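# Insert loose contact into housing cavity until it latches

## Task

Slide the free contact fully into the housing's vacant cavity, oriented so its red notched face points toward the housing's red face, and push until it clicks into its latched position.

## Robot and tools

Robot: two six-joint arms, left_arm and right_arm, each ending in a sixteen-motor, four-digit hand (index, middle, ring, thumb). right_arm has a right hand; left_arm has its mirror image. Cameras: cam_high (fixed, behind the arms), cam_left_wrist and cam_right_wrist, all 896x504.

Frames. Scene frame: origin at table-top height midway between the nominal bases, +z up, +x out over the table, left_arm on the +y side. Real bases: left_arm at (-0.033, +0.499, 0), right_arm at (-0.063, -0.530, 0), each turned slightly about z. Reported hand positions (m), orientations (quat_wxyz) and velocities are in each arm's own base frame. Fixed cameras and the table use the scene frame. Commanded offsets are in the current Hand target's own axes. Hand point axes (right hand): +z along straight fingers toward the tips, +x across the palm away from the thumb, +y out of the palm face (palm surface near y = -0.062). On the left hand +x points toward the thumb. A rigid mast sits at the wrist on the palm side and can strike things.

One row = 48 numbers, each in [-1, 1], always both arms: left pose dx, dy, dz, rx, ry, rz; then sixteen left hand motors; left current_limit, speed; then the same 24 for the right arm. Pose numbers are offsets, not poses: 1.0 = 0.6 m of travel or 180 degrees of turn; rx, ry, rz form one rotation vector. They count from that arm's Hand target as it stood when the action or move began; every row of one action counts from that same start, so resending an offset moves further. All six zeros = hold or re-request the Hand target. Orientation commands are clipped to within 32 degrees of the measured one each step.

Hand motor order (same in rows and in hand_goal, hand_measured, hand_current_ma, hand_state): index_mcp, index_abd, index_pip, index_dip, thumb_cmc, thumb_axl, thumb_mcp, thumb_ipl, middle_mcp, middle_abd, middle_pip, middle_dip, ring_mcp, ring_abd, ring_pip, ring_dip. These are absolute goal angles scaled between each hinge's stops, not offsets; 0 is a real goal. Going toward -1 curls a finger (mcp straight at +0.75, pip +0.58, dip +0.70); _abd is straight at 0; thumb_cmc swings the thumb in front of the palm (straight +0.71), thumb_axl rolls it (straight +0.68), thumb_mcp (+0.23) and thumb_ipl (+0.17) bend it. To leave a hand unchanged, copy back its hand_goal, hand_current_limit and hand_speed. current_limit maps -1..+1 to 0..550 mA (floor 11 mA; start +0.4); speed sets goal slew as (speed+1)/2 of 8.5 rad/s (start -0.6). Last written values persist.

Tools.
- execute_actions(actions, cameras): actions is a list of actions; each action is up to 15 rows at 1/30 s each, short ones repeating their final row. Images only if actions is empty or cameras named (["all"] for all).
- move(target, speed, blend, stop_force, zero, blocking, cameras): straight-line path for each hand point toward one row or a list of up to 15 rows, all offsets counted from the same starting Hand targets. speed in m/s, 0.002 to 3.6 (default 0.25); turning limited to twice that in rad/s. blend in m rounds corners in a list. stop_force, 3 to 120 N, ends an arm's path when its wrist sensor feels that much push against the motion; not reliable while the hand rotates, and leave it out when backing off a contact. zero (default true) re-zeros before the move. blocking=false returns after about 0.5 s and cannot be combined with stop_force. Paths last 0.5 to 10 s and do not avoid obstacles. The result adds a move: line (done, off_target, moving, held, fault; limits=paced means clipped, limits=held means steps withheld).
- wait(seconds 0 to 10), stop() brakes a running move, zoom_image(camera, region [x0,y0,x1,y1], at most 504 px each way, on the latest image), zero_wrist_force(arm), read_manual(section), finished_scene(scene=1).

Results: end_effector_position, quat, velocities (omitted if joints read within noise), Hand target (last commanded pose after clipping; the hand often rests a bit short, send the missing distance), joint positions and torques (positive toward larger joint angle), Wrist force and Wrist torque in the hand's axes plus the peak since the last report, motor temperatures, and the hand fields; hand_state is moving, goal, blocked or overload. Faults appear as TORQUE FAULT, FORCE FAULT, HAND FAULT, OVER-TEMPERATURE FAULT lines; MOTOR HOT warns at 70 C.

Cautions. Any external force near 150 N on an arm, or joint contact torque at its limit (141 N m big joints, 26.3 N m wrists), stops that arm for 10 s. The arms are stiff: aiming even slightly past a hard contact can fault, and faster motion hits harder, so approach contacts slowly with a small stop_force. A finger motor at 495 mA or more for 5 s shuts down for 10 s. Keep the arms and hands clear of each other; closing one hand on the other counts as a press between them. Avoid paths passing near an arm's own base. Do not drop parts, release moving parts, slam or strike fixed objects, and never let anything leave the table. Objects may get nudged by outside disturbances. Finish only when the contact stays latched with the robot let go.

Each tool is called after "Request:" by a JSON object that holds its "op" and its "data", one argument or row to a line.

## Session

Request:
{"op": "execute_actions", "data": {
  "actions": [],
  "cameras": ["all"]
}}

Scene clock: 0.00 s.
left_arm: end_effector_position=(+0.1443, +0.2125, +0.1427) hand_goal=(+0.754, +0.000, +0.576, +0.696, +0.714, +0.678, +0.226, +0.168, +0.754, +0.000, +0.576, +0.696, +0.754, +0.000, +0.576, +0.696) hand_measured=(+0.754, +0.000, +0.576, +0.696, +0.714, +0.678, +0.226, +0.168, +0.754, +0.000, +0.576, +0.696, +0.754, +0.000, +0.576, +0.696) hand_current_ma=(+0, +0, +0, +0, +0, +0, +0, +0, +0, +0, +0, +0, +0, +0, +0, +0) hand_state=(goal, goal, goal, goal, goal, goal, goal, goal, goal, goal, goal, goal, goal, goal, goal, goal) hand_current_limit=0.40 hand_speed=-0.60 end_effector_quat_wxyz=(-0.074, -0.561, -0.325, +0.758) | right_arm: end_effector_position=(+0.6179, -0.0363, +0.1240) hand_goal=(+0.754, +0.000, +0.576, +0.696, +0.714, +0.678, +0.226, +0.168, +0.754, +0.000, +0.576, +0.696, +0.754, +0.000, +0.576, +0.696) hand_measured=(+0.754, +0.000, +0.576, +0.696, +0.714, +0.678, +0.226, +0.168, +0.754, +0.000, +0.576, +0.696, +0.754, +0.000, +0.576, +0.696) hand_current_ma=(+0, +0, +0, +0, +0, +0, +0, +0, +0, +0, +0, +0, +0, +0, +0, +0) hand_state=(goal, goal, goal, goal, goal, goal, goal, goal, goal, goal, goal, goal, goal, goal, goal, goal) hand_current_limit=0.40 hand_speed=-0.60 end_effector_quat_wxyz=(+0.302, -0.523, +0.770, -0.205)
Joint positions: left_arm=[4.35 -2.107 -1.79 -2.578 2.148 1.038] | right_arm=[-0.429 -1.197 1.999 -3.073 -1.285 3.195]
Joint velocities: within noise
Joint torques (N m): no reading
Motor temperatures (°C): left_arm=[37 38 34 41 48 41] | right_arm=[35 34 39 31 38 36]
Wrist force (N): no reading
Wrist torque (N m): no reading
Wrist force, peak (N): no reading
Hand target: left_arm +0.1443, +0.2125, +0.1427; -0.074, -0.561, -0.325, +0.758 | right_arm +0.6179, -0.0363, +0.1240; +0.302, -0.523, +0.770, -0.205

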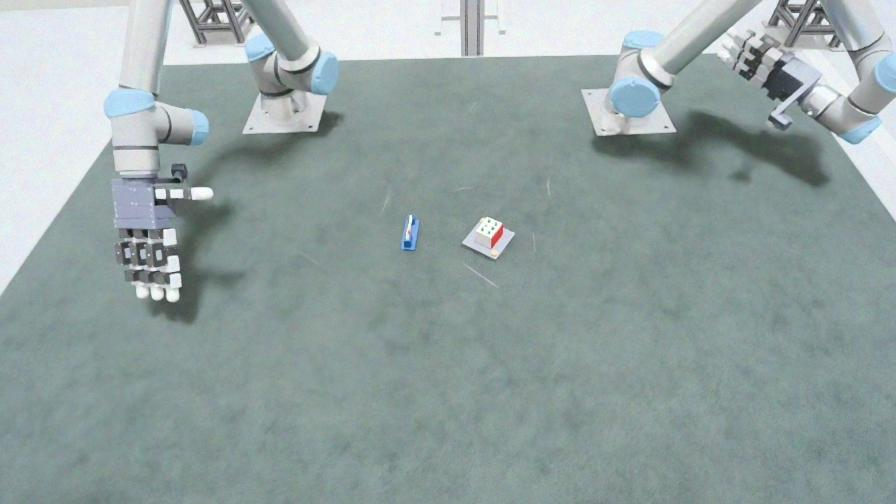

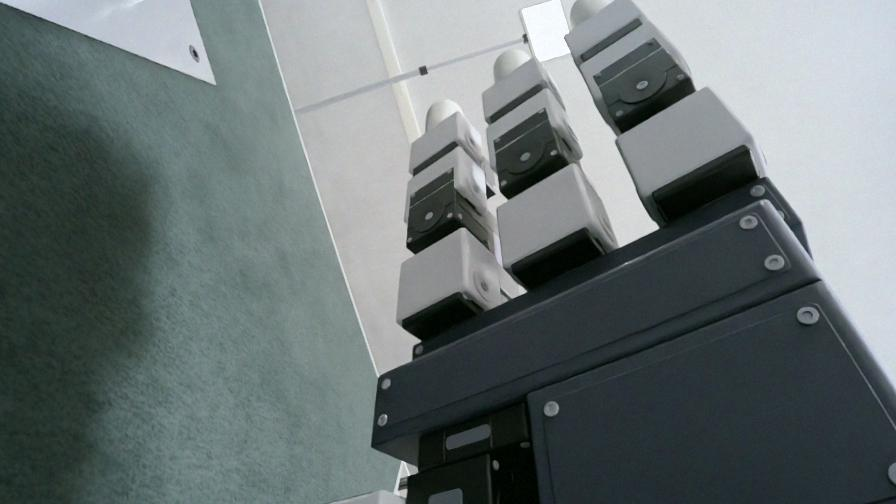

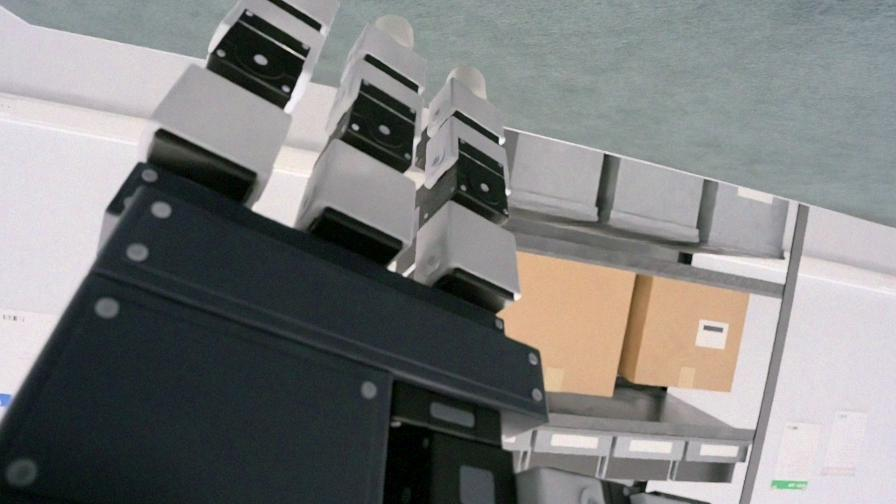

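Request:
{"op": "zoom_image", "data": {
  "camera": "cam_high",
  "region": [380, 190, 540, 280]
}}

Request:
{"op": "zoom_image", "data": {
  "camera": "cam_high",
  "region": [455, 205, 525, 265]
}}

Request:
{"op": "zoom_image", "data": {
  "camera": "cam_high",
  "region": [390, 205, 430, 255]
}}

Scaled by 3.150 from the camera's 896x504 image, which has a finer 1280x720 frame.

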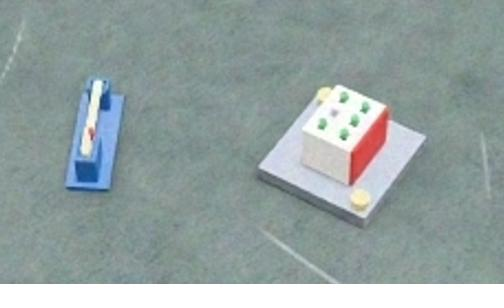

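Scaled by 7.200 from the camera's 896x504 image, which has a finer 1280x720 frame.

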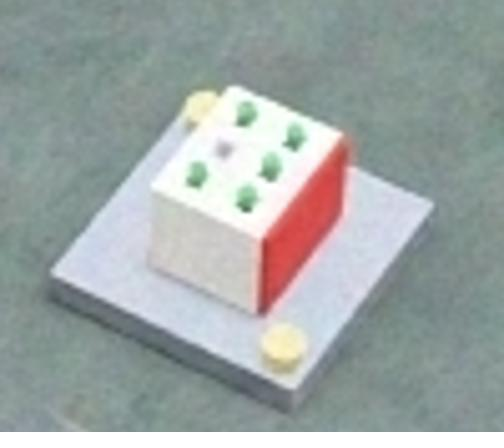

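Scaled by 10.080 from the camera's 896x504 image, which has a finer 1280x720 frame.

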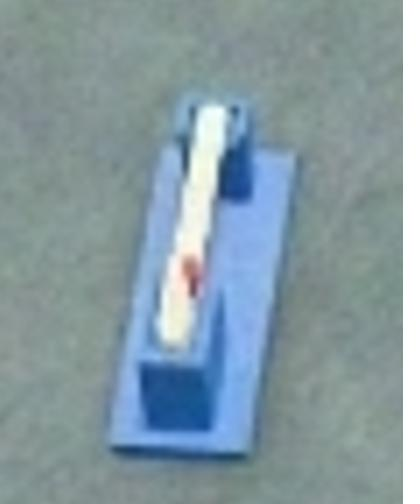

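Request:
{"op": "move", "data": {
  "target": [
    [-0.3407,0.2110,-0.2535,-0.0816,-0.0114,0.1888,0.95,0,0.9,0.9,0.714,0.678,0.226,0.168,0.95,0,0.9,0.9,0.95,0,0.9,0.9,0.4,-0.6,0,0,0,0,0,0,0.754,0,0.576,0.696,0.714,0.678,0.226,0.168,0.754,0,0.576,0.696,0.754,0,0.576,0.696,0.4,-0.6],
    [-0.5638,0.7705,0.0093,-0.1631,-0.0228,0.3776,0.95,0,0.9,0.9,0.714,0.678,0.226,0.168,0.95,0,0.9,0.9,0.95,0,0.9,0.9,0.4,-0.6,0,0,0,0,0,0,0.754,0,0.576,0.696,0.714,0.678,0.226,0.168,0.754,0,0.576,0.696,0.754,0,0.576,0.696,0.4,-0.6]
  ],
  "speed": 0.3,
  "blend": [0.05, 0],
  "cameras": ["all"]
}}

Scene clock: 136.70 s.
left_arm: end_effector_position=(+0.4822, -0.2354, +0.2581) hand_goal=(+0.950, +0.000, +0.900, +0.900, +0.714, +0.678, +0.226, +0.168, +0.950, +0.000, +0.900, +0.900, +0.950, +0.000, +0.900, +0.900) hand_measured=(+0.954, +0.002, +0.898, +0.898, +0.716, +0.678, +0.226, +0.168, +0.954, +0.002, +0.898, +0.898, +0.954, +0.002, +0.898, +0.898) hand_current_ma=(+0, +0, +0, +0, +0, +0, +0, +0, +0, +0, +0, +0, +1, +0, +0, +0) hand_state=(goal, goal, goal, goal, goal, goal, goal, goal, goal, goal, goal, goal, goal, goal, goal, goal) hand_current_limit=0.40 hand_speed=-0.60 end_effector_quat_wxyz=(+0.623, +0.584, +0.128, -0.505) | right_arm: end_effector_position=(+0.6179, -0.0363, +0.1240) hand_goal=(+0.754, +0.000, +0.576, +0.696, +0.714, +0.678, +0.226, +0.168, +0.754, +0.000, +0.576, +0.696, +0.754, +0.000, +0.576, +0.696) hand_measured=(+0.750, +0.000, +0.576, +0.696, +0.710, +0.678, +0.226, +0.168, +0.750, +0.000, +0.576, +0.696, +0.750, +0.000, +0.576, +0.696) hand_current_ma=(-2, +0, +0, +0, -2, +0, +0, +0, -3, +0, +0, +0, -3, +0, +0, +0) hand_state=(goal, goal, goal, goal, goal, goal, goal, goal, goal, goal, goal, goal, goal, goal, goal, goal) hand_current_limit=0.40 hand_speed=-0.60 end_effector_quat_wxyz=(+0.302, -0.523, +0.770, -0.205)
Joint positions: left_arm=[3.386 -2.167 -1.715 -2.828 0.757 2.565] | right_arm=[-0.429 -1.197 1.999 -3.073 -1.285 3.195]
Joint torques (N m): left_arm=[-7.66 49.09 5.98 -1.95 -1.26 1.69] | right_arm=[-0.16 -35.51 -15.99 -2.89 0.3 -0.15]
Wrist force (N): left_arm=[-0.2 -1.4 0.5] | right_arm=[0.0 0.0 0.1]
Wrist torque (N m): left_arm=[0.12 -0.04 0.04] | right_arm=[-0.01 0.00 -0.01]
Wrist force, peak (N): left_arm=[1.4 -1.0 2.4] | right_arm=[0.2 0.0 0.3]
Hand target: left_arm +0.4822, -0.2355, +0.2581; +0.623, +0.584, +0.128, -0.505 | right_arm +0.6179, -0.0363, +0.1240; +0.302, -0.523, +0.770, -0.205
Off the commanded pose: left_arm 0.000 m, 0 deg | right_arm 0.000 m, 0 deg.
move: done
camera_calibration:
cam_left_wrist: T_world_to_cam=[[-0.839378, 0.498833, 0.215893, 0.437291], [0.079801, 0.505985, -0.858843, 0.253756], [-0.537658, -0.703666, -0.46452, 0.337517], [0, 0, 0, 1]] pos_world=[0.528271, -0.109033, 0.280312]

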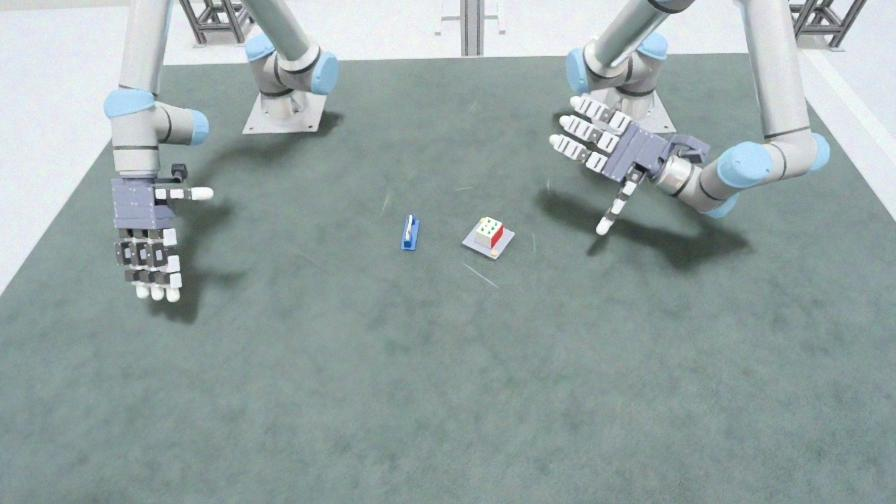

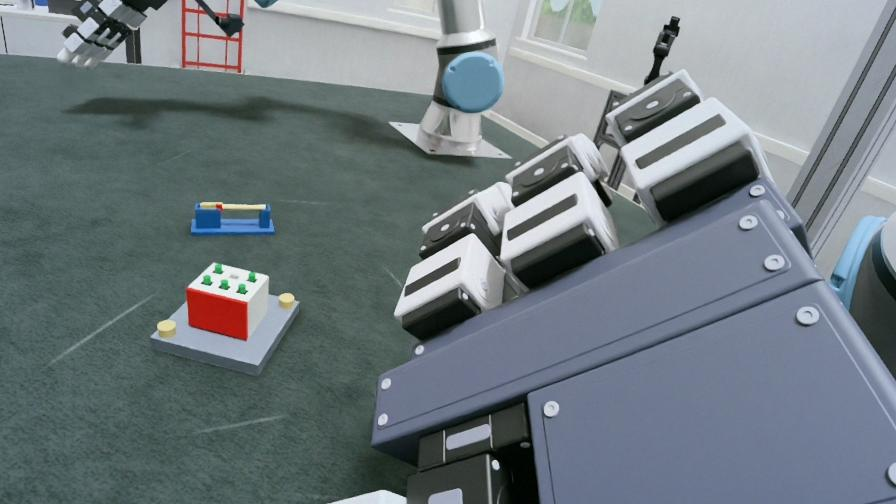

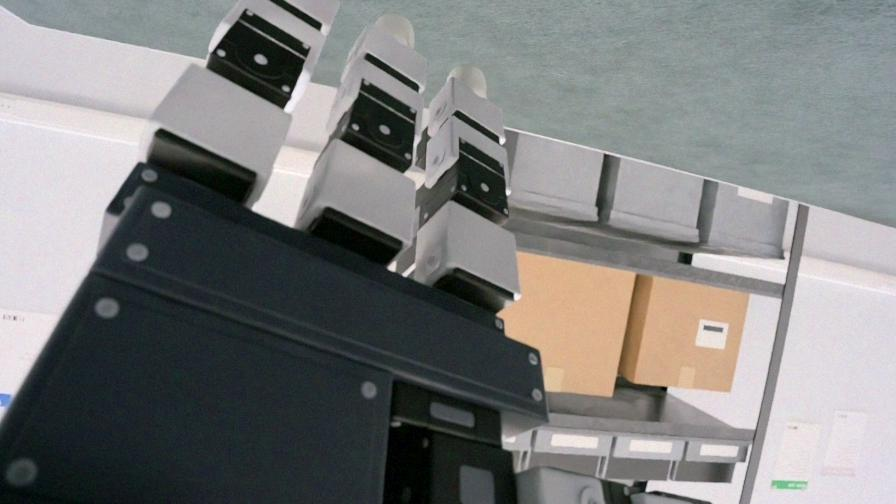

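Request:
{"op": "zoom_image", "data": {
  "camera": "cam_left_wrist",
  "region": [180, 190, 290, 245]
}}

Request:
{"op": "zoom_image", "data": {
  "camera": "cam_left_wrist",
  "region": [140, 250, 310, 380]
}}

Scaled by 4.582 from the camera's 896x504 image, which has a finer 1280x720 frame.

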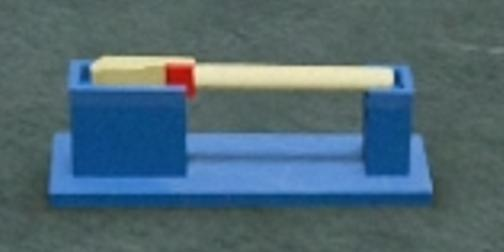

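Scaled by 2.965 from the camera's 896x504 image, which has a finer 1280x720 frame.

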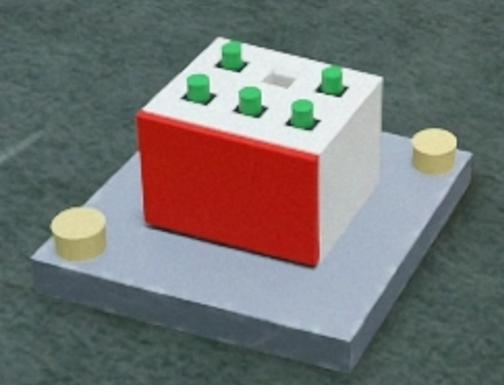

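Request:
{"op": "move", "data": {
  "target": [0,0,0,0,0,0,0.95,0,0.9,0.9,0.714,0.678,0.226,0.168,0.95,0,0.9,0.9,0.95,0,0.9,0.9,0.4,-0.6,-0.7045,0.5075,-0.2777,-0.1397,0.2103,0.3671,0.754,0,0.576,0.696,0.714,0.678,0.226,0.168,0.754,0,0.576,0.696,0.754,0,0.576,0.696,0.4,-0.6],
  "speed": 0.3,
  "cameras": ["all"]
}}

Scene clock: 299.40 s.
left_arm: end_effector_position=(+0.4822, -0.2355, +0.2581) hand_goal=(+0.950, +0.000, +0.900, +0.900, +0.714, +0.678, +0.226, +0.168, +0.950, +0.000, +0.900, +0.900, +0.950, +0.000, +0.900, +0.900) hand_measured=(+0.954, +0.002, +0.898, +0.898, +0.716, +0.678, +0.226, +0.168, +0.954, +0.002, +0.898, +0.898, +0.954, +0.002, +0.898, +0.898) hand_current_ma=(+0, +0, +0, +0, +0, +0, +0, +0, +0, +0, +0, +0, +1, +0, +0, +0) hand_state=(goal, goal, goal, goal, goal, goal, goal, goal, goal, goal, goal, goal, goal, goal, goal, goal) hand_current_limit=0.40 hand_speed=-0.60 end_effector_quat_wxyz=(+0.623, +0.584, +0.128, -0.505) | right_arm: end_effector_position=(+0.4116, +0.4690, +0.1592) hand_goal=(+0.754, +0.000, +0.576, +0.696, +0.714, +0.678, +0.226, +0.168, +0.754, +0.000, +0.576, +0.696, +0.754, +0.000, +0.576, +0.696) hand_measured=(+0.750, +0.000, +0.576, +0.696, +0.712, +0.678, +0.224, +0.168, +0.750, +0.000, +0.576, +0.696, +0.750, +0.000, +0.576, +0.696) hand_current_ma=(-2, +0, +0, +0, -1, +0, -1, +0, -3, +0, +0, +0, -3, +0, +0, +0) hand_state=(goal, goal, goal, goal, goal, goal, goal, goal, goal, goal, goal, goal, goal, goal, goal, goal) hand_current_limit=0.40 hand_speed=-0.60 end_effector_quat_wxyz=(+0.000, +0.010, +1.000, -0.001)
Joint positions: left_arm=[3.386 -2.167 -1.715 -2.829 0.757 2.565] | right_arm=[0.535 -1.366 1.871 -2.074 -1.572 5.268]
Joint torques (N m): left_arm=[-10.45 48.62 4.54 -3.52 -1.69 1.71] | right_arm=[2.01 -40.64 -17.59 -3.08 0.01 1.53]
Wrist force (N): left_arm=[-0.2 -1.8 0.5] | right_arm=[0.4 0.0 -0.2]
Wrist torque (N m): left_arm=[0.07 -0.04 0.04] | right_arm=[0.16 -0.01 0.22]
Wrist force, peak (N): left_arm=[-0.3 -1.8 0.4] | right_arm=[1.4 1.5 -0.3]
Hand target: left_arm +0.4822, -0.2355, +0.2581; +0.623, +0.584, +0.128, -0.505 | right_arm +0.4116, +0.4690, +0.1593; +0.000, +0.010, +1.000, -0.001
Off the commanded pose: left_arm 0.000 m, 0 deg | right_arm 0.000 m, 0 deg.
move: done
camera_calibration:
cam_left_wrist: T_world_to_cam=[[-0.839507, 0.498664, 0.215783, 0.437351], [0.0798281, 0.506021, -0.858819, 0.253825], [-0.537453, -0.703759, -0.464615, 0.337472], [0, 0, 0, 1]] pos_world=[0.528272, -0.109032, 0.280412]
cam_right_wrist: T_world_to_cam=[[0.81591, 0.578176, 0.00190497, -0.570586], [0.377546, -0.535274, 0.755606, -0.0772024], [0.437893, -0.615787, -0.655024, 0.334094], [0, 0, 0, 1]] pos_world=[0.348397, 0.494305, 0.278261]

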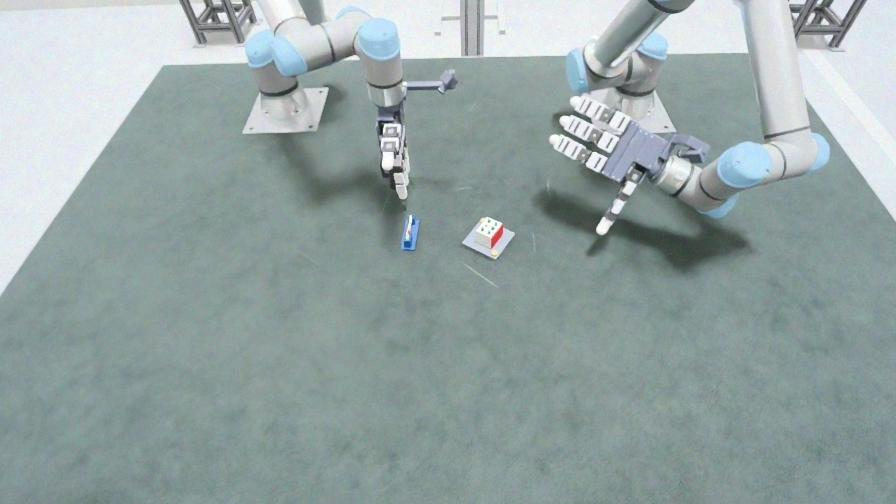

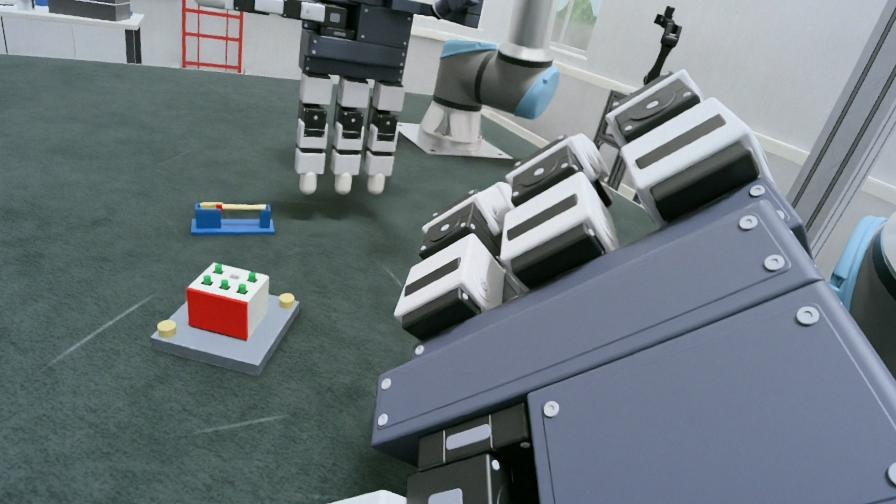

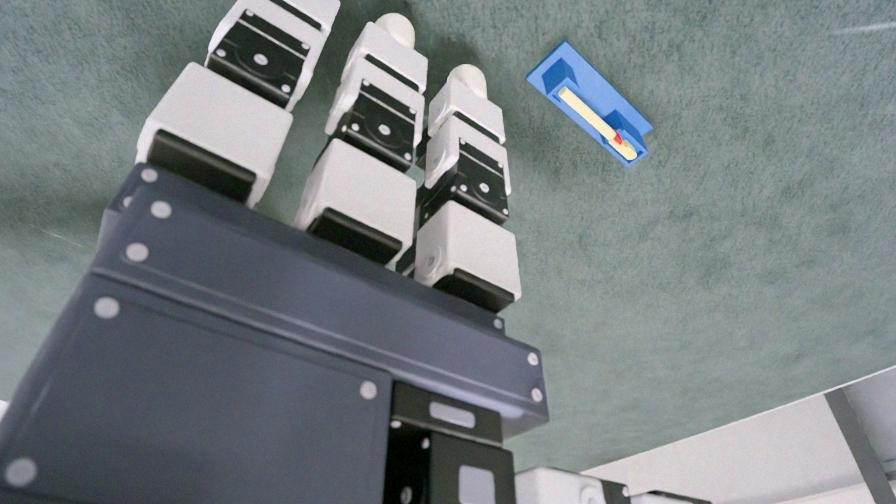

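Request:
{"op": "zoom_image", "data": {
  "camera": "cam_right_wrist",
  "region": [515, 30, 665, 180]
}}

Request:
{"op": "zoom_image", "data": {
  "camera": "cam_right_wrist",
  "region": [585, 110, 655, 170]
}}

Scaled by 3.360 from the camera's 896x504 image, which has a finer 1280x720 frame.

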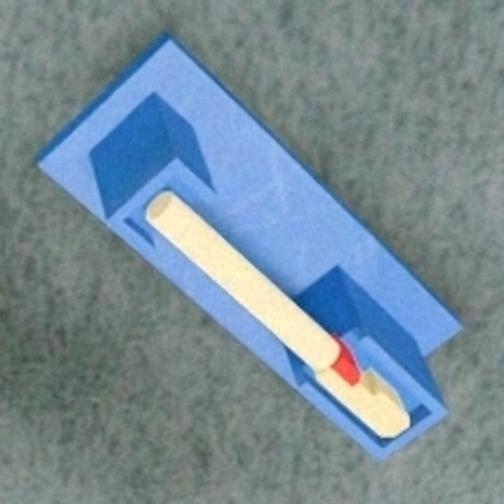

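Scaled by 7.200 from the camera's 896x504 image, which has a finer 1280x720 frame.

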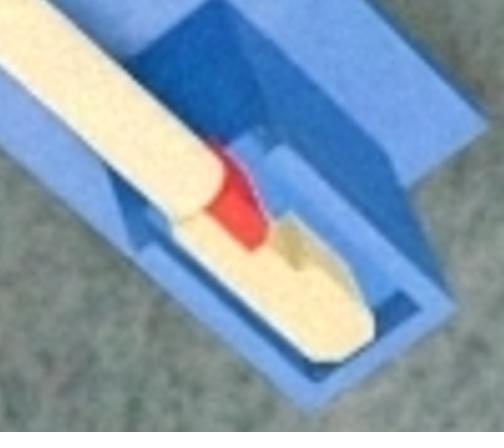

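Request:
{"op": "move", "data": {
  "target": [
    [0,0,0,0,0,0,0.95,0,0.9,0.9,0.714,0.678,0.226,0.168,0.95,0,0.9,0.9,0.95,0,0.9,0.9,0.4,-0.6,0,0,-0.1167,0,0,0,0.754,0,0.576,0.696,0.714,0.678,0.226,0.168,0.754,0,0.576,0.696,0.754,0,0.576,0.696,0.4,-0.6],
    [0,0,0,0,0,0,0.589,0,0.577,0.696,0.714,0.678,-0.5,0.168,0.589,0,0.577,0.696,0.589,0,0.577,0.696,0.4,-0.6,-0.1792,-0.637,-0.0112,0.0660,-0.1119,-0.6423,0.754,0,0.576,0.696,0.714,0.678,0.226,0.168,0.754,0,0.576,0.696,0.754,0,0.576,0.696,0.4,-0.6]
  ],
  "speed": 0.3,
  "blend": [0.03, 0],
  "cameras": ["cam_right_wrist"]
}}

Scene clock: 710.07 s.
left_arm: end_effector_position=(+0.4822, -0.2355, +0.2581) hand_goal=(+0.590, +0.000, +0.578, +0.696, +0.714, +0.678, -0.500, +0.168, +0.590, +0.000, +0.578, +0.696, +0.590, +0.000, +0.578, +0.696) hand_measured=(+0.602, +0.002, +0.584, +0.698, +0.716, +0.678, -0.492, +0.168, +0.602, +0.002, +0.582, +0.700, +0.604, +0.002, +0.584, +0.698) hand_current_ma=(+4, +0, +1, +0, +0, +0, +3, +0, +4, +0, +1, +0, +5, +0, +1, +0) hand_state=(goal, goal, goal, goal, goal, goal, goal, goal, goal, goal, goal, goal, goal, goal, goal, goal) hand_current_limit=0.40 hand_speed=-0.60 end_effector_quat_wxyz=(+0.623, +0.584, +0.128, -0.505) | right_arm: end_effector_position=(+0.5113, +0.0847, +0.1664) hand_goal=(+0.754, +0.000, +0.576, +0.696, +0.714, +0.678, +0.226, +0.168, +0.754, +0.000, +0.576, +0.696, +0.754, +0.000, +0.576, +0.696) hand_measured=(+0.750, +0.000, +0.576, +0.696, +0.712, +0.678, +0.224, +0.168, +0.750, +0.000, +0.576, +0.696, +0.750, +0.000, +0.576, +0.696) hand_current_ma=(-2, +0, +0, +0, -1, +0, -2, +0, -3, +0, +0, +0, -3, +0, +0, +0) hand_state=(goal, goal, goal, goal, goal, goal, goal, goal, goal, goal, goal, goal, goal, goal, goal, goal) hand_current_limit=0.40 hand_speed=-0.60 end_effector_quat_wxyz=(-0.145, +0.835, -0.524, +0.088)
Joint positions: left_arm=[3.386 -2.167 -1.715 -2.829 0.757 2.565] | right_arm=[-0.132 -1.388 1.916 -2.383 -1.382 2.587]
Joint torques (N m): left_arm=[-11.2 47.44 5.13 -3.2 -0.7 1.55] | right_arm=[7.16 -40.84 -24.81 -2.08 -1.09 -1.64]
Wrist force (N): left_arm=[-0.3 -1.5 0.3] | right_arm=[0.2 -0.1 -0.1]
Wrist torque (N m): left_arm=[0.12 0.00 -0.04] | right_arm=[0.08 -0.01 0.03]
Wrist force, peak (N): left_arm=[-0.1 -2.0 0.2] | right_arm=[0.4 -0.2 2.3]
Hand target: left_arm +0.4822, -0.2355, +0.2581; +0.623, +0.584, +0.128, -0.505 | right_arm +0.5113, +0.0847, +0.1664; -0.145, +0.835, -0.524, +0.088
Off the commanded pose: left_arm 0.000 m, 0 deg | right_arm 0.000 m, 0 deg.
move: done
camera_calibration:
cam_right_wrist: T_world_to_cam=[[-0.855979, 0.480033, -0.192013, 0.465646], [0.0541515, 0.45259, 0.890073, -0.266717], [0.514167, 0.751486, -0.413402, -0.136506], [0, 0, 0, 1]] pos_world=[0.483213, -0.000229126, 0.270376]
Images, in order (width x height): cam_right_wrist 896x504.

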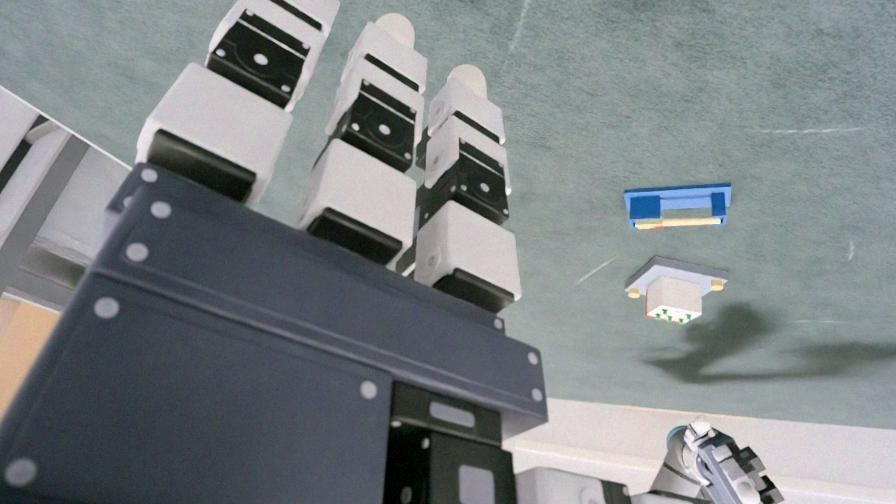

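Request:
{"op": "move", "data": {
  "target": [
    [-0.0685,-0.1148,0.4242,0.4305,0.0423,0.27,0.589,0,0.577,0.696,0.714,0.678,-0.5,0.168,0.589,0,0.577,0.696,0.589,0,0.577,0.696,0.4,-0.6,0,0,0,0,0,0,0.754,0,0.576,0.696,0.714,0.678,0.226,0.168,0.754,0,0.576,0.696,0.754,0,0.576,0.696,0.4,-0.6],
    [0.3553,-0.2182,0.6120,-0.8288,-0.0796,-0.5191,0.589,0,0.577,0.696,0.714,0.678,-0.5,0.168,0.589,0,0.577,0.696,0.589,0,0.577,0.696,0.4,-0.6,0,0,0,0,0,0,0.754,0,0.576,0.696,0.714,0.678,0.226,0.168,0.754,0,0.576,0.696,0.754,0,0.576,0.696,0.4,-0.6]
  ],
  "speed": 0.35,
  "blend": [0.04, 0],
  "cameras": ["all"]
}}

Scene clock: 724.33 s.
left_arm: end_effector_position=(+0.3199, -0.6270, +0.1246) hand_goal=(+0.590, +0.000, +0.578, +0.696, +0.714, +0.678, -0.500, +0.168, +0.590, +0.000, +0.578, +0.696, +0.590, +0.000, +0.578, +0.696) hand_measured=(+0.586, +0.002, +0.580, +0.698, +0.712, +0.678, -0.500, +0.168, +0.586, +0.002, +0.580, +0.698, +0.586, +0.002, +0.580, +0.698) hand_current_ma=(-1, +0, +0, +0, +0, +0, +0, +0, +0, +0, +0, +0, -1, +0, +0, +0) hand_state=(goal, goal, goal, goal, goal, goal, goal, goal, goal, goal, goal, goal, goal, goal, goal, goal) hand_current_limit=0.40 hand_speed=-0.60 end_effector_quat_wxyz=(+0.255, -0.617, +0.688, -0.284) | right_arm: end_effector_position=(+0.5113, +0.0847, +0.1664) hand_goal=(+0.754, +0.000, +0.576, +0.696, +0.714, +0.678, +0.226, +0.168, +0.754, +0.000, +0.576, +0.696, +0.754, +0.000, +0.576, +0.696) hand_measured=(+0.750, +0.000, +0.576, +0.696, +0.712, +0.678, +0.224, +0.168, +0.750, +0.000, +0.576, +0.696, +0.750, +0.000, +0.576, +0.696) hand_current_ma=(-2, +0, +0, +0, -1, +0, -2, +0, -3, +0, +0, +0, -3, +0, +0, +0) hand_state=(goal, goal, goal, goal, goal, goal, goal, goal, goal, goal, goal, goal, goal, goal, goal, goal) hand_current_limit=0.40 hand_speed=-0.60 end_effector_quat_wxyz=(-0.145, +0.835, -0.524, +0.088)
Joint positions: left_arm=[2.139 -2.111 -1.664 -0.381 2.153 2.42] | right_arm=[-0.132 -1.388 1.916 -2.383 -1.382 2.587]
Joint torques (N m): left_arm=[6.2 46.71 11 4.66 1.35 0.48] | right_arm=[9.07 -40.11 -24.08 -3.7 0.5 -1.73]
Wrist force (N): left_arm=[-2.2 -0.6 -0.3] | right_arm=[0.2 -0.3 0.0]
Wrist torque (N m): left_arm=[-0.30 -0.02 -0.28] | right_arm=[0.04 -0.01 0.03]
Wrist force, peak (N): left_arm=[-2.3 -2.6 0.5] | right_arm=[0.3 -0.4 -0.2]
Hand target: left_arm +0.3199, -0.6270, +0.1246; +0.255, -0.617, +0.688, -0.284 | right_arm +0.5113, +0.0847, +0.1664; -0.145, +0.835, -0.524, +0.088
Off the commanded pose: left_arm 0.000 m, 0 deg | right_arm 0.000 m, 0 deg.
move: done
camera_calibration:
cam_left_wrist: T_world_to_cam=[[0.518724, 0.732384, 0.441065, 0.20913], [-0.159896, -0.42369, 0.891583, -0.374205], [0.839856, -0.53301, -0.102673, -0.466002], [0, 0, 0, 1]] pos_world=[0.22306, -0.560094, 0.193549]
cam_right_wrist: T_world_to_cam=[[-0.855979, 0.480033, -0.192013, 0.465646], [0.0541515, 0.45259, 0.890073, -0.266717], [0.514167, 0.751486, -0.413402, -0.136506], [0, 0, 0, 1]] pos_world=[0.483213, -0.000229126, 0.270376]

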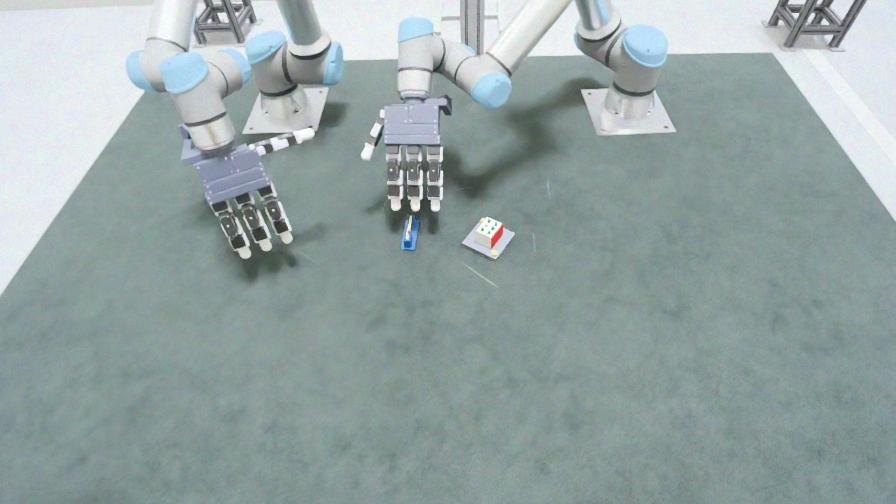

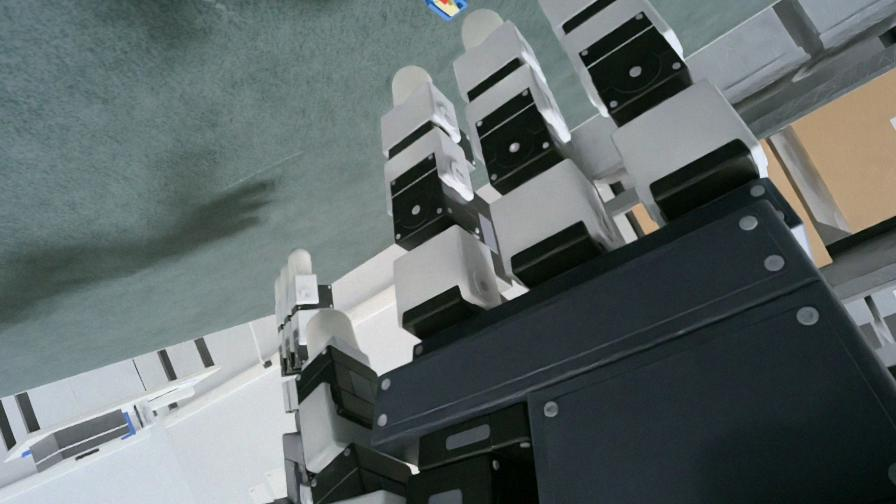

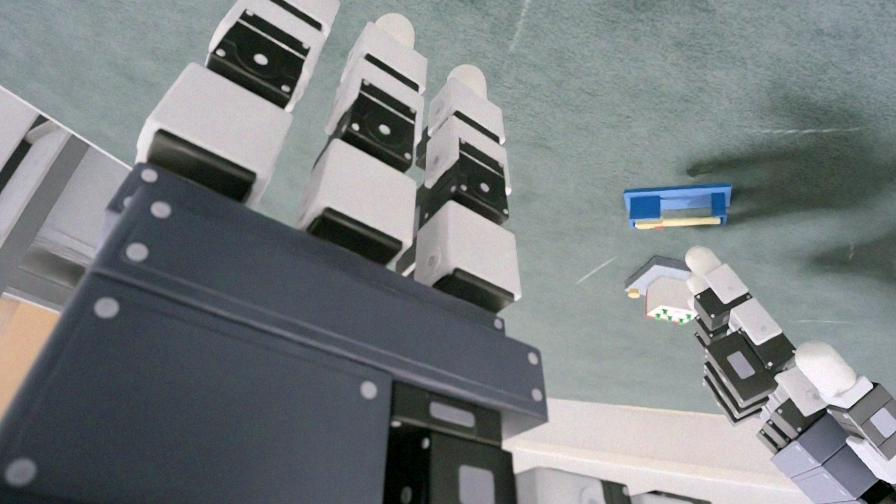

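Request:
{"op": "zoom_image", "data": {
  "camera": "cam_high",
  "region": [370, 180, 470, 260]
}}

Request:
{"op": "zoom_image", "data": {
  "camera": "cam_left_wrist",
  "region": [370, 0, 570, 120]
}}

Request:
{"op": "zoom_image", "data": {
  "camera": "cam_right_wrist",
  "region": [600, 160, 800, 340]
}}

Scaled by 5.040 from the camera's 896x504 image, which has a finer 1280x720 frame.

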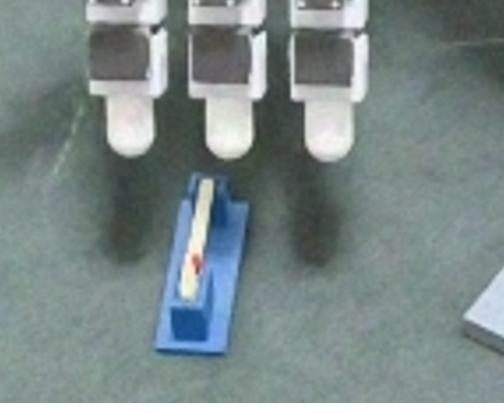

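Scaled by 2.520 from the camera's 896x504 image, which has a finer 1280x720 frame.

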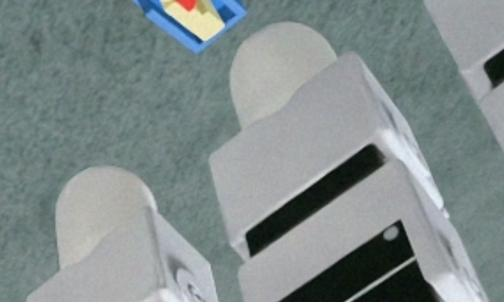

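Scaled by 2.520 from the camera's 896x504 image, which has a finer 1280x720 frame.

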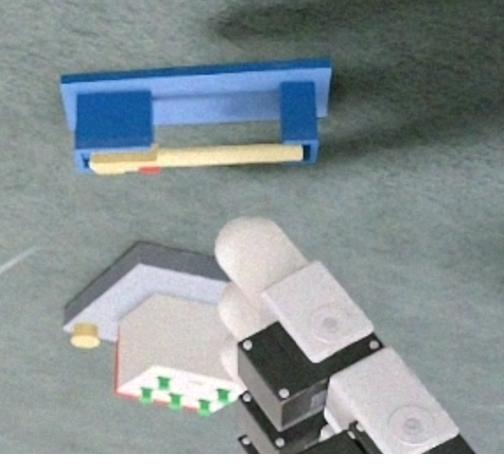

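Request:
{"op": "move", "data": {
  "target": [-0.0077,0.0303,0.0403,0,0,0,0.589,0,0.577,0.696,0.714,0.678,-0.5,0.168,0.589,0,0.577,0.696,0.589,0,0.577,0.696,0.4,-0.6,0,0,0,0,0,0,0.754,0,0.576,0.696,0.714,0.678,0.226,0.168,0.754,0,0.576,0.696,0.754,0,0.576,0.696,0.4,-0.6],
  "speed": 0.15,
  "cameras": ["all"]
}}

Request:
{"op": "zoom_image", "data": {
  "camera": "cam_high",
  "region": [370, 180, 470, 260]
}}

Request:
{"op": "zoom_image", "data": {
  "camera": "cam_left_wrist",
  "region": [370, 0, 570, 120]
}}

Request:
{"op": "zoom_image", "data": {
  "camera": "cam_right_wrist",
  "region": [600, 160, 800, 340]
}}

Scene clock: 767.77 s.
left_arm: end_effector_position=(+0.3246, -0.6227, +0.0945) hand_goal=(+0.590, +0.000, +0.578, +0.696, +0.714, +0.678, -0.500, +0.168, +0.590, +0.000, +0.578, +0.696, +0.590, +0.000, +0.578, +0.696) hand_measured=(+0.586, +0.002, +0.580, +0.698, +0.712, +0.678, -0.500, +0.168, +0.586, +0.002, +0.580, +0.698, +0.586, +0.002, +0.580, +0.698) hand_current_ma=(-1, +0, +0, +0, +0, +0, +0, +0, -1, +0, +0, +0, -1, +0, +0, +0) hand_state=(goal, goal, goal, goal, goal, goal, goal, goal, goal, goal, goal, goal, goal, goal, goal, goal) hand_current_limit=0.40 hand_speed=-0.60 end_effector_quat_wxyz=(+0.255, -0.617, +0.688, -0.283) | right_arm: end_effector_position=(+0.5113, +0.0847, +0.1664) hand_goal=(+0.754, +0.000, +0.576, +0.696, +0.714, +0.678, +0.226, +0.168, +0.754, +0.000, +0.576, +0.696, +0.754, +0.000, +0.576, +0.696) hand_measured=(+0.750, +0.000, +0.576, +0.696, +0.712, +0.678, +0.224, +0.168, +0.750, +0.000, +0.576, +0.696, +0.750, +0.000, +0.576, +0.696) hand_current_ma=(-2, +0, +0, +0, -1, +0, -2, +0, -3, +0, +0, +0, -3, +0, +0, +0) hand_state=(goal, goal, goal, goal, goal, goal, goal, goal, goal, goal, goal, goal, goal, goal, goal, goal) hand_current_limit=0.40 hand_speed=-0.60 end_effector_quat_wxyz=(-0.145, +0.835, -0.524, +0.088)
Joint positions: left_arm=[2.15 -2.152 -1.692 -0.306 2.148 2.43] | right_arm=[-0.132 -1.388 1.916 -2.383 -1.382 2.587]
Joint torques (N m): left_arm=[-6.66 55.28 23.14 1.96 0.14 -0.94] | right_arm=[9.42 -39.43 -24.98 -3.89 1.31 -1.69]
Wrist force (N): left_arm=[-2.2 -0.6 -0.3] | right_arm=[0.1 0.0 0.0]
Wrist torque (N m): left_arm=[-0.27 0.00 -0.44] | right_arm=[0.08 -0.01 0.03]
Wrist force, peak (N): left_arm=[-2.5 -0.5 0.0] | right_arm=[0.3 -0.4 -0.1]
Hand target: left_arm +0.3246, -0.6228, +0.0947; +0.255, -0.617, +0.688, -0.284 | right_arm +0.5113, +0.0847, +0.1664; -0.145, +0.835, -0.524, +0.088
Off the commanded pose: left_arm 0.000 m, 0 deg | right_arm 0.000 m, 0 deg.
move: done
camera_calibration:
cam_left_wrist: T_world_to_cam=[[0.518688, 0.732245, 0.441339, 0.216706], [-0.159872, -0.424033, 0.891424, -0.344963], [0.839883, -0.532929, -0.102875, -0.470676], [0, 0, 0, 1]] pos_world=[0.22776, -0.555794, 0.163447]
cam_right_wrist: T_world_to_cam=[[-0.855979, 0.480033, -0.192013, 0.465646], [0.0541515, 0.45259, 0.890073, -0.266717], [0.514167, 0.751486, -0.413402, -0.136506], [0, 0, 0, 1]] pos_world=[0.483213, -0.000229126, 0.270376]

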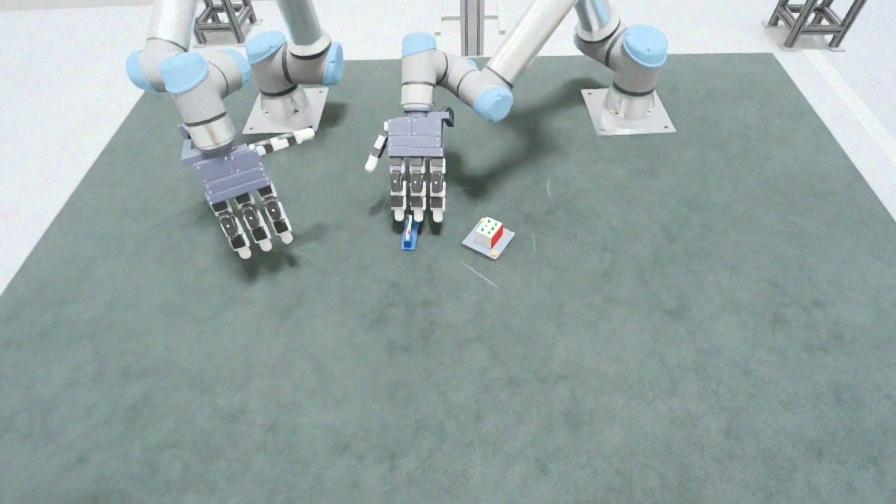

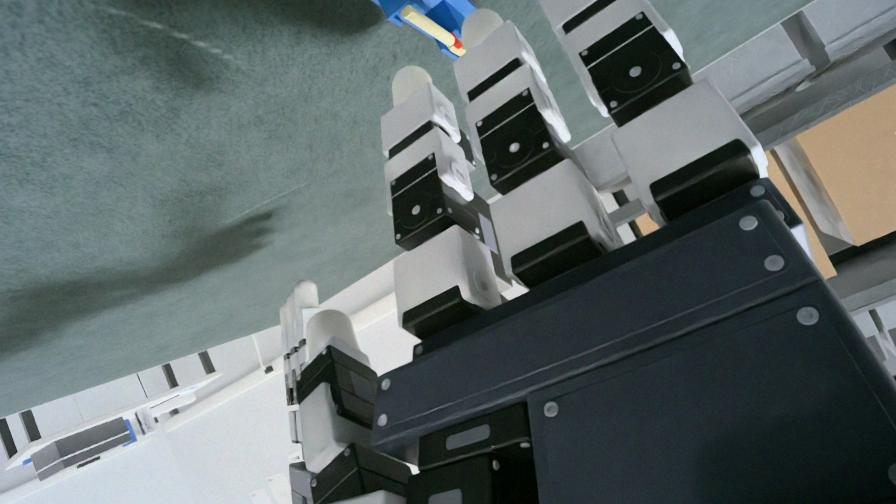

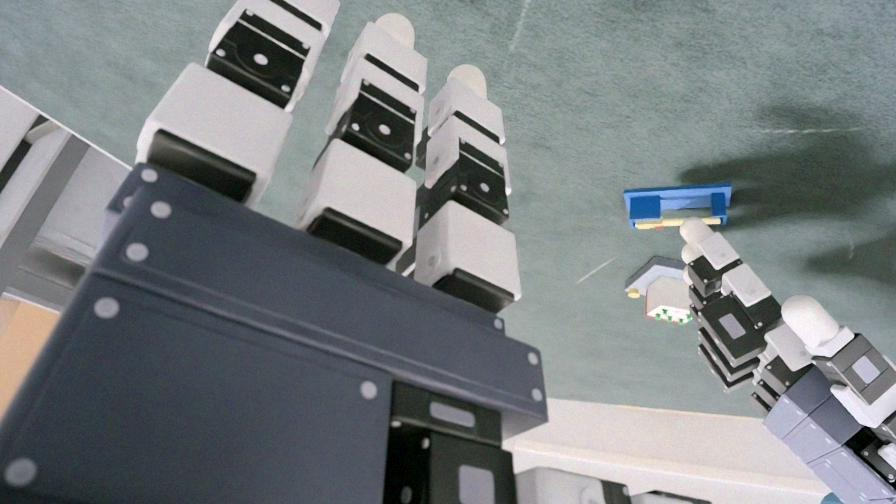

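Scaled by 5.040 from the camera's 896x504 image, which has a finer 1280x720 frame.

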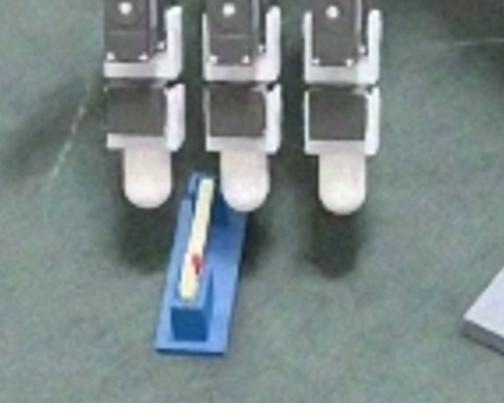

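Scaled by 2.520 from the camera's 896x504 image, which has a finer 1280x720 frame.

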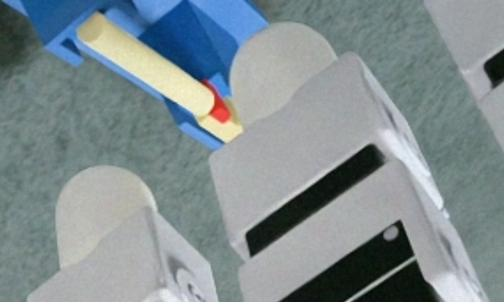

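Scaled by 2.520 from the camera's 896x504 image, which has a finer 1280x720 frame.

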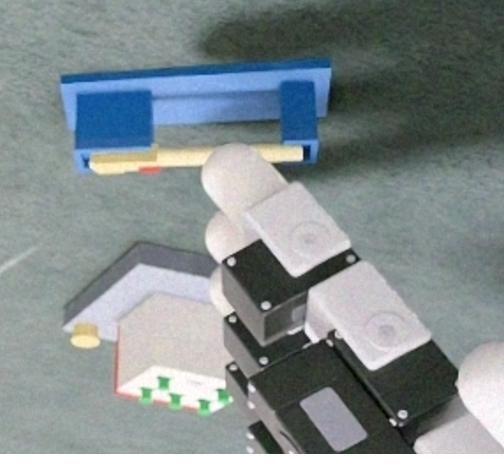

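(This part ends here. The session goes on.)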